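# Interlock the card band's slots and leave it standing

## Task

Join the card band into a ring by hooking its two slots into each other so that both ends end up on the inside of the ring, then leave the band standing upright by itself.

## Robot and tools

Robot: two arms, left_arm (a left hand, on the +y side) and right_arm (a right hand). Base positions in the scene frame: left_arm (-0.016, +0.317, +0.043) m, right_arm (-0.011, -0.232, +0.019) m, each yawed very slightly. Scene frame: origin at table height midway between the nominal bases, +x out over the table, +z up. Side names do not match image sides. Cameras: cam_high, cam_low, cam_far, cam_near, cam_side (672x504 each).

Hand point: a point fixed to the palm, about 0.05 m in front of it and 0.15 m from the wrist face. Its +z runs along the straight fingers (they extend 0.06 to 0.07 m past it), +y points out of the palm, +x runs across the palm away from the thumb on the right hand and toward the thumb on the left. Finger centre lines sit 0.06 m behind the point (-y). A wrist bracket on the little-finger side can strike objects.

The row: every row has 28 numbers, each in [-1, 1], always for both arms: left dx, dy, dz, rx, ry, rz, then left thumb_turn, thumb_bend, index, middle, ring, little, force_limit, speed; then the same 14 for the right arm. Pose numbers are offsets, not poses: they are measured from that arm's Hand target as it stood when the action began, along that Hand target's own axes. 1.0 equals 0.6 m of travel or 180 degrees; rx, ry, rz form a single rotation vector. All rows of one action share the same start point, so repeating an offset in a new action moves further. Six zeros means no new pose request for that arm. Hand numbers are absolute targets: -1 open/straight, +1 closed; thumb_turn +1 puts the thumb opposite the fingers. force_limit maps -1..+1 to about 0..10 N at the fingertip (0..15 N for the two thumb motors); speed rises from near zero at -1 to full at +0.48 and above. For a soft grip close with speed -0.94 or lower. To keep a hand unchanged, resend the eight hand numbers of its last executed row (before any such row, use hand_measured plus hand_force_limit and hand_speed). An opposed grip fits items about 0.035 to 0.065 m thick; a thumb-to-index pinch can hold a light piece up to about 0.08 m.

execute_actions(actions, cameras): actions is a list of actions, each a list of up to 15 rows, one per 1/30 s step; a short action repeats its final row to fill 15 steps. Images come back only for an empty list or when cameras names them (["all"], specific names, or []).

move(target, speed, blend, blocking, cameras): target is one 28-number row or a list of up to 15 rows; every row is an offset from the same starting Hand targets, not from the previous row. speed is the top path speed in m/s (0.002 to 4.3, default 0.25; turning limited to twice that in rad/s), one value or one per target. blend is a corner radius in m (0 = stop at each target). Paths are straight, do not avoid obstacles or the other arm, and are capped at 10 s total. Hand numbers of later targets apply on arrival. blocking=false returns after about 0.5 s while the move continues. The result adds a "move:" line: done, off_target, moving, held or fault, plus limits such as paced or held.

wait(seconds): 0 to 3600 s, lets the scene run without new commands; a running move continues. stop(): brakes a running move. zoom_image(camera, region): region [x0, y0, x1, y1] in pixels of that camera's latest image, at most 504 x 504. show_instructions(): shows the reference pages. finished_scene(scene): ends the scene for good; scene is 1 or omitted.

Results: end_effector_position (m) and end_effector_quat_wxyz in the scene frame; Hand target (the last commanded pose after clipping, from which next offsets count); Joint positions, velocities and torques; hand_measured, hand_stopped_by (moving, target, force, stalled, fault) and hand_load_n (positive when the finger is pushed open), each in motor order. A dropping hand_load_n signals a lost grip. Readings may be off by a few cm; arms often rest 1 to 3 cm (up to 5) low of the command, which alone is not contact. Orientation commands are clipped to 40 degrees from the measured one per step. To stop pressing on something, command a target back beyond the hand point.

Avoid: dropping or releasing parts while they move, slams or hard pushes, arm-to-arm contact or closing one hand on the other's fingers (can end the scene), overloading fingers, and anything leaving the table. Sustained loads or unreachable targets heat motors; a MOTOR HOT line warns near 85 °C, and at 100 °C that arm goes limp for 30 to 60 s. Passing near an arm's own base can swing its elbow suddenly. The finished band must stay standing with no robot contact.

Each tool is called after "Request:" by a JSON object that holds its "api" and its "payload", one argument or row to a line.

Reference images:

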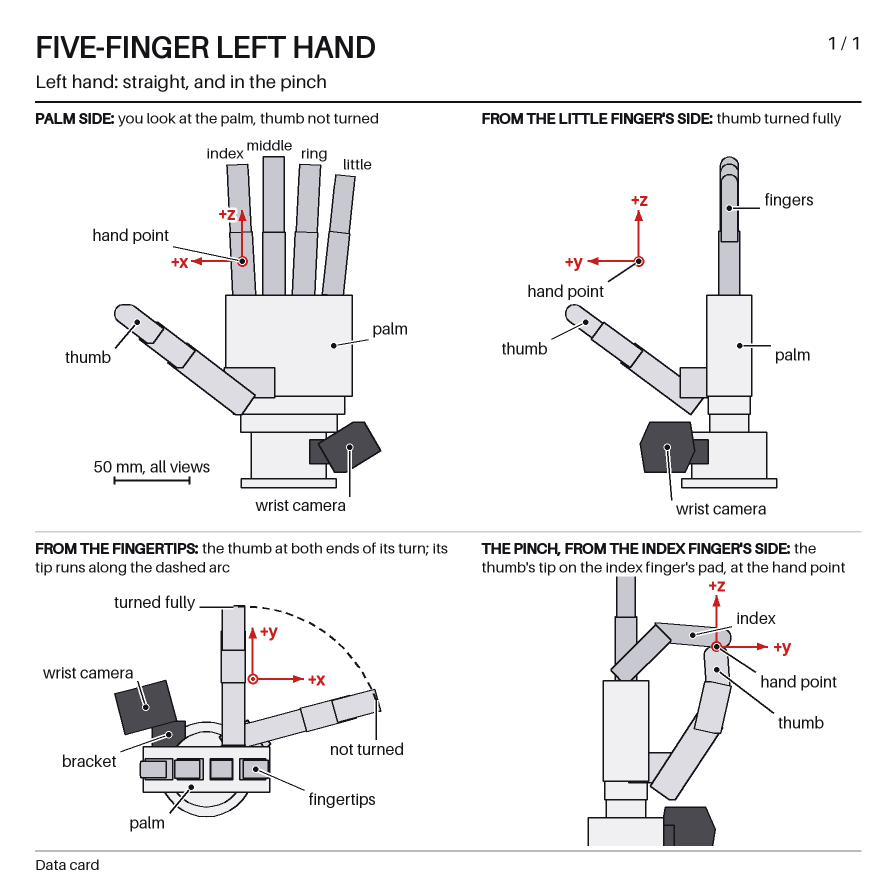

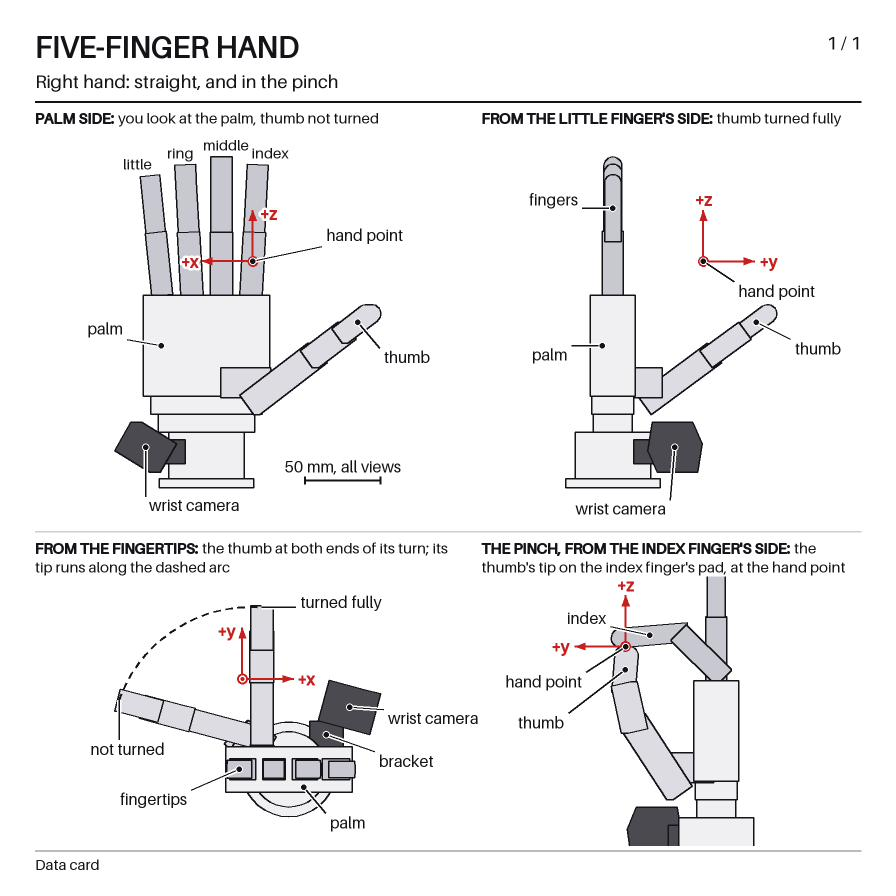

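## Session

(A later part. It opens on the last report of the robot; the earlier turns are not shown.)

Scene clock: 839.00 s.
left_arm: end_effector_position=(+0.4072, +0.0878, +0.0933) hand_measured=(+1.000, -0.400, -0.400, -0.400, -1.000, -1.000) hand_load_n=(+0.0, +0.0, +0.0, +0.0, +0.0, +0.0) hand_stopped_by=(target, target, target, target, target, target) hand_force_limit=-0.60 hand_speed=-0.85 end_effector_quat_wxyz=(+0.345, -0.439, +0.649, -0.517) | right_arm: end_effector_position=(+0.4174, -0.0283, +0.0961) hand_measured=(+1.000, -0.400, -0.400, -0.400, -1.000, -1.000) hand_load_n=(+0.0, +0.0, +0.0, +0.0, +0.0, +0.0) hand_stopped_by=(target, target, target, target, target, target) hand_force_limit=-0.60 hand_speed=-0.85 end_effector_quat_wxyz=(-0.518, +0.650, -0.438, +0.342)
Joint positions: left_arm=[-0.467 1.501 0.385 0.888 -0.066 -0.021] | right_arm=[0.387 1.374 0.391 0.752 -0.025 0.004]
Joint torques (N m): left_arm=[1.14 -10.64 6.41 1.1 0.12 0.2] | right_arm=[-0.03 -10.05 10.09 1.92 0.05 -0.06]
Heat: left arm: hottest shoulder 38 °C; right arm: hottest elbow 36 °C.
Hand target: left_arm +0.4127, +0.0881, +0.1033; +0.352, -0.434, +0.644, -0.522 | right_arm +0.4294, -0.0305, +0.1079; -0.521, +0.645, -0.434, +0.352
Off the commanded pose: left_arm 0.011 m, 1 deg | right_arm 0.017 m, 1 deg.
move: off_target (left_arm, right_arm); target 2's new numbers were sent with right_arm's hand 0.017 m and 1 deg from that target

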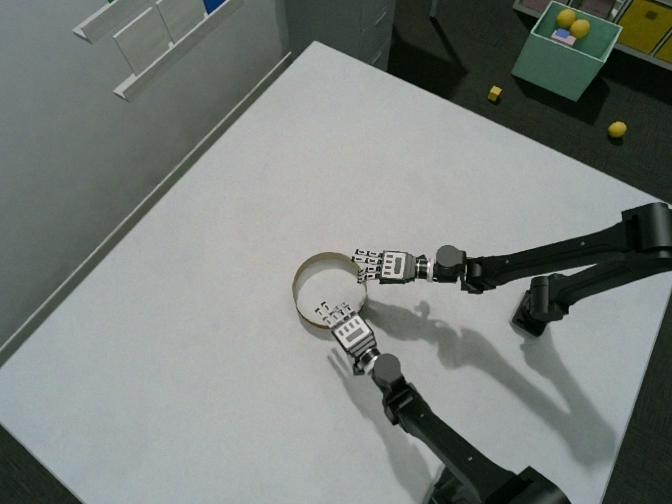

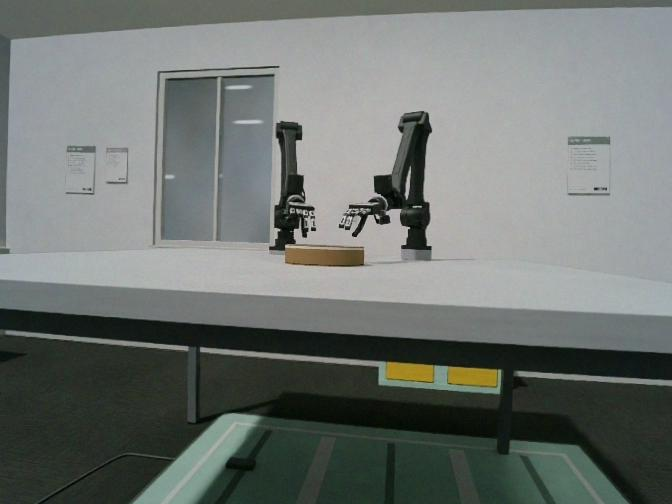

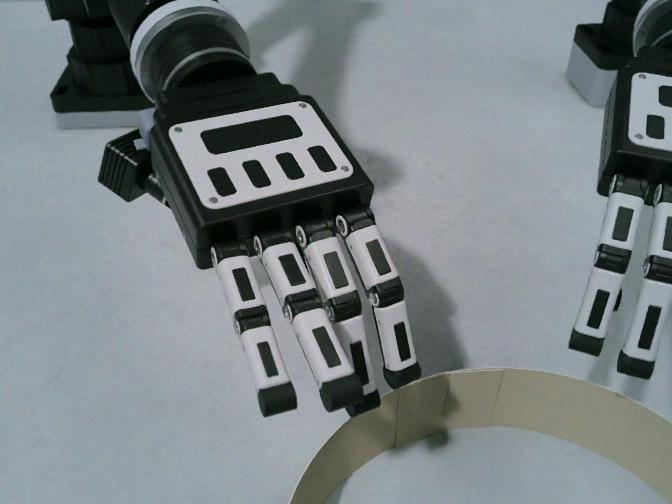

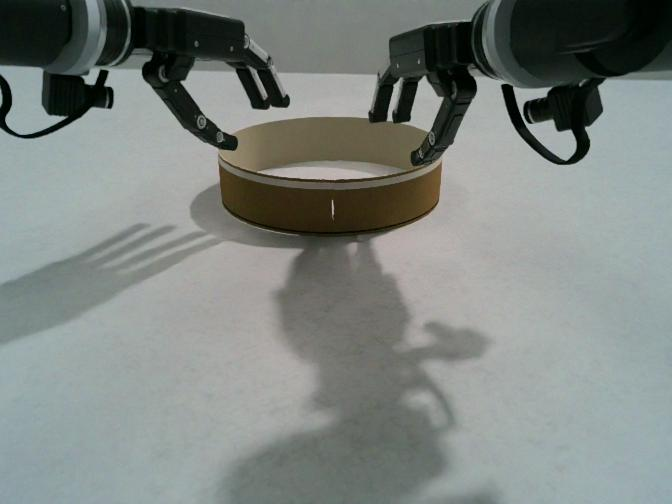

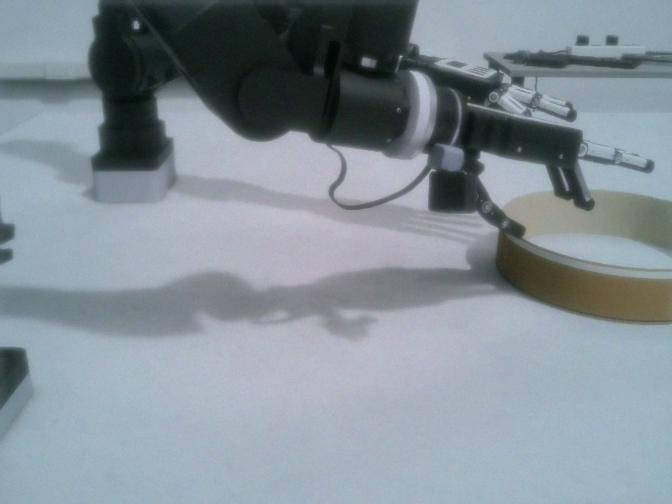

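Request:
{"api": "move", "payload": {
  "target": [
    [0,-0.13,-0.0277,0,0,0,1,-0.4,-0.4,-0.4,-1,-1,-0.6,-0.85, 0,-0.13,-0.0277,0,0,0,1,-0.4,-0.4,-0.4,-1,-1,-0.6,-0.85],
    [0,-0.1026,-0.158,0,0,0,1,-0.4,-0.4,-0.4,-1,-1,-0.6,-0.85, 0,-0.1026,-0.158,0,0,0,1,-0.4,-0.4,-0.4,-1,-1,-0.6,-0.85]
  ],
  "cameras": ["all"],
  "speed": 0.15,
  "blend": 0.03
}}

Request:
{"api": "zoom_image", "payload": {
  "camera": "cam_near",
  "region": [260, 150, 400, 260]
}}

Request:
{"api": "zoom_image", "payload": {
  "camera": "cam_far",
  "region": [360, 320, 600, 490]
}}

Request:
{"api": "zoom_image", "payload": {
  "camera": "cam_side",
  "region": [460, 160, 672, 350]
}}

Scene clock: 851.37 s.
left_arm: end_effector_position=(+0.3382, +0.1213, +0.1776) hand_measured=(+1.000, -0.400, -0.400, -0.400, -1.000, -1.000) hand_load_n=(+0.0, +0.0, +0.0, +0.0, +0.0, +0.0) hand_stopped_by=(target, target, target, target, target, target) hand_force_limit=-0.60 hand_speed=-0.85 end_effector_quat_wxyz=(+0.351, -0.439, +0.644, -0.519) | right_arm: end_effector_position=(+0.3568, -0.0530, +0.1948) hand_measured=(+1.000, -0.400, -0.400, -0.400, -1.000, -1.000) hand_load_n=(+0.0, +0.0, +0.0, +0.0, +0.0, -0.5) hand_stopped_by=(target, target, target, target, target, target) hand_force_limit=-0.60 hand_speed=-0.85 end_effector_quat_wxyz=(-0.531, +0.640, -0.432, +0.349)
Joint positions: left_arm=[-0.476 0.897 0.292 0.388 -0.085 -0.021] | right_arm=[0.38 0.819 0.368 0.258 -0.034 0.004]
Joint torques (N m): left_arm=[-0.03 -3.96 9.29 1.05 -0.03 0.15] | right_arm=[-0.26 -3.96 10.51 1.98 0.02 -0.06]
Heat: left arm: hottest shoulder 38 °C; right arm: hottest elbow 37 °C.
Hand target: left_arm +0.3384, +0.1180, +0.1831; +0.352, -0.434, +0.644, -0.522 | right_arm +0.3553, -0.0602, +0.1878; -0.521, +0.645, -0.434, +0.352
Off the commanded pose: left_arm 0.006 m, 1 deg | right_arm 0.010 m, 1 deg.
move: done

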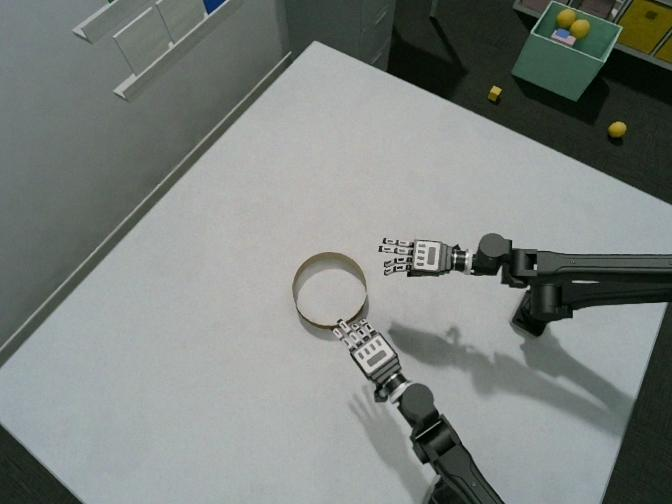

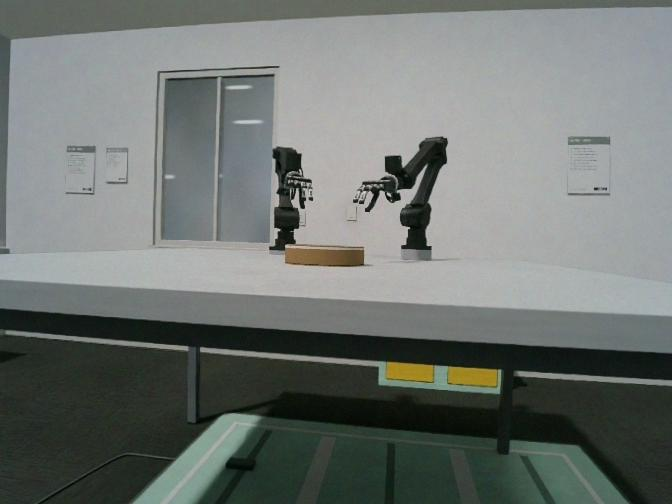

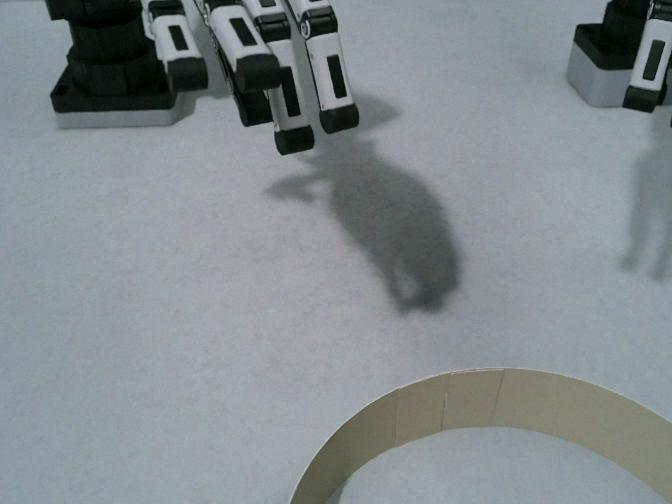

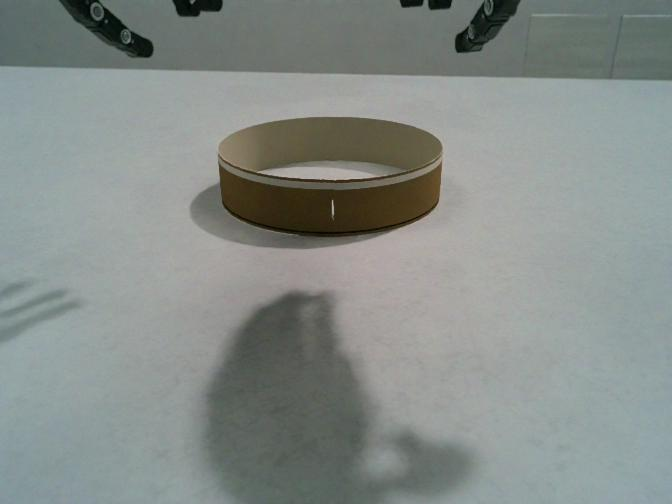

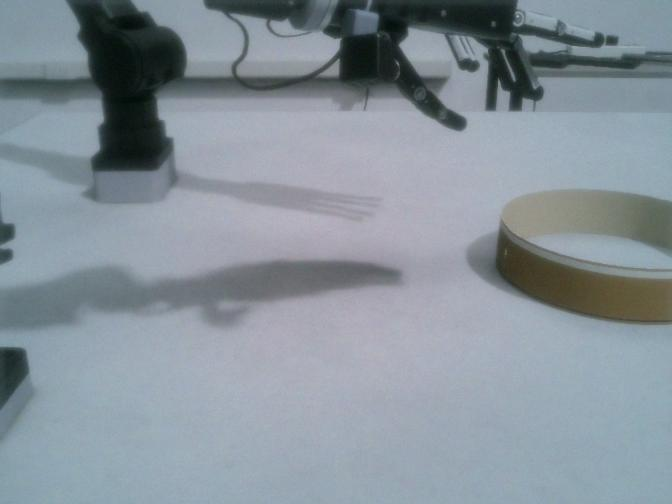

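Scaled by 3.600 from the camera's image (finer frame: 960x720).

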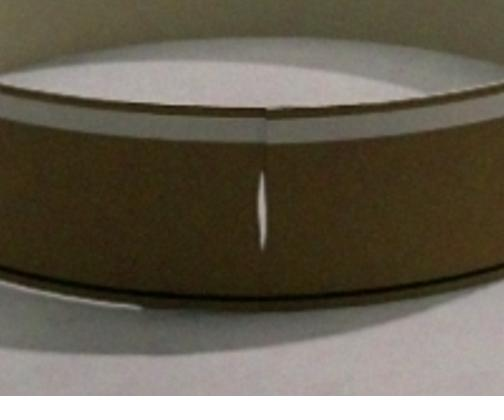

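Scaled by 2.100 from the camera's image (finer frame: 960x720).

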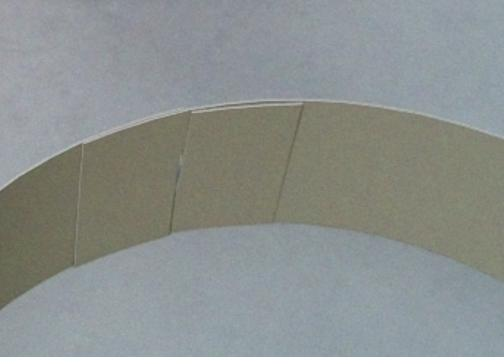

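Scaled by 2.377 from the camera's image (finer frame: 960x720).

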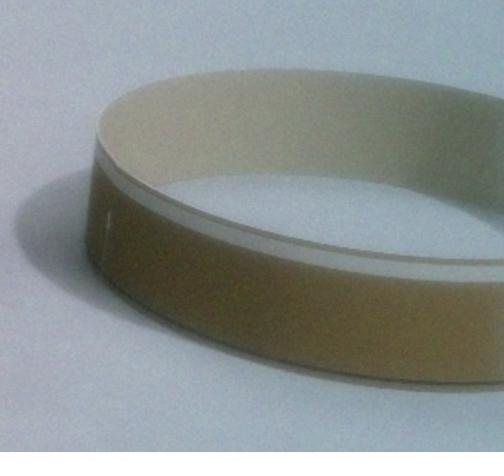

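Request:
{"api": "finished_scene", "payload": {

}}

The scene is finished: the task was done.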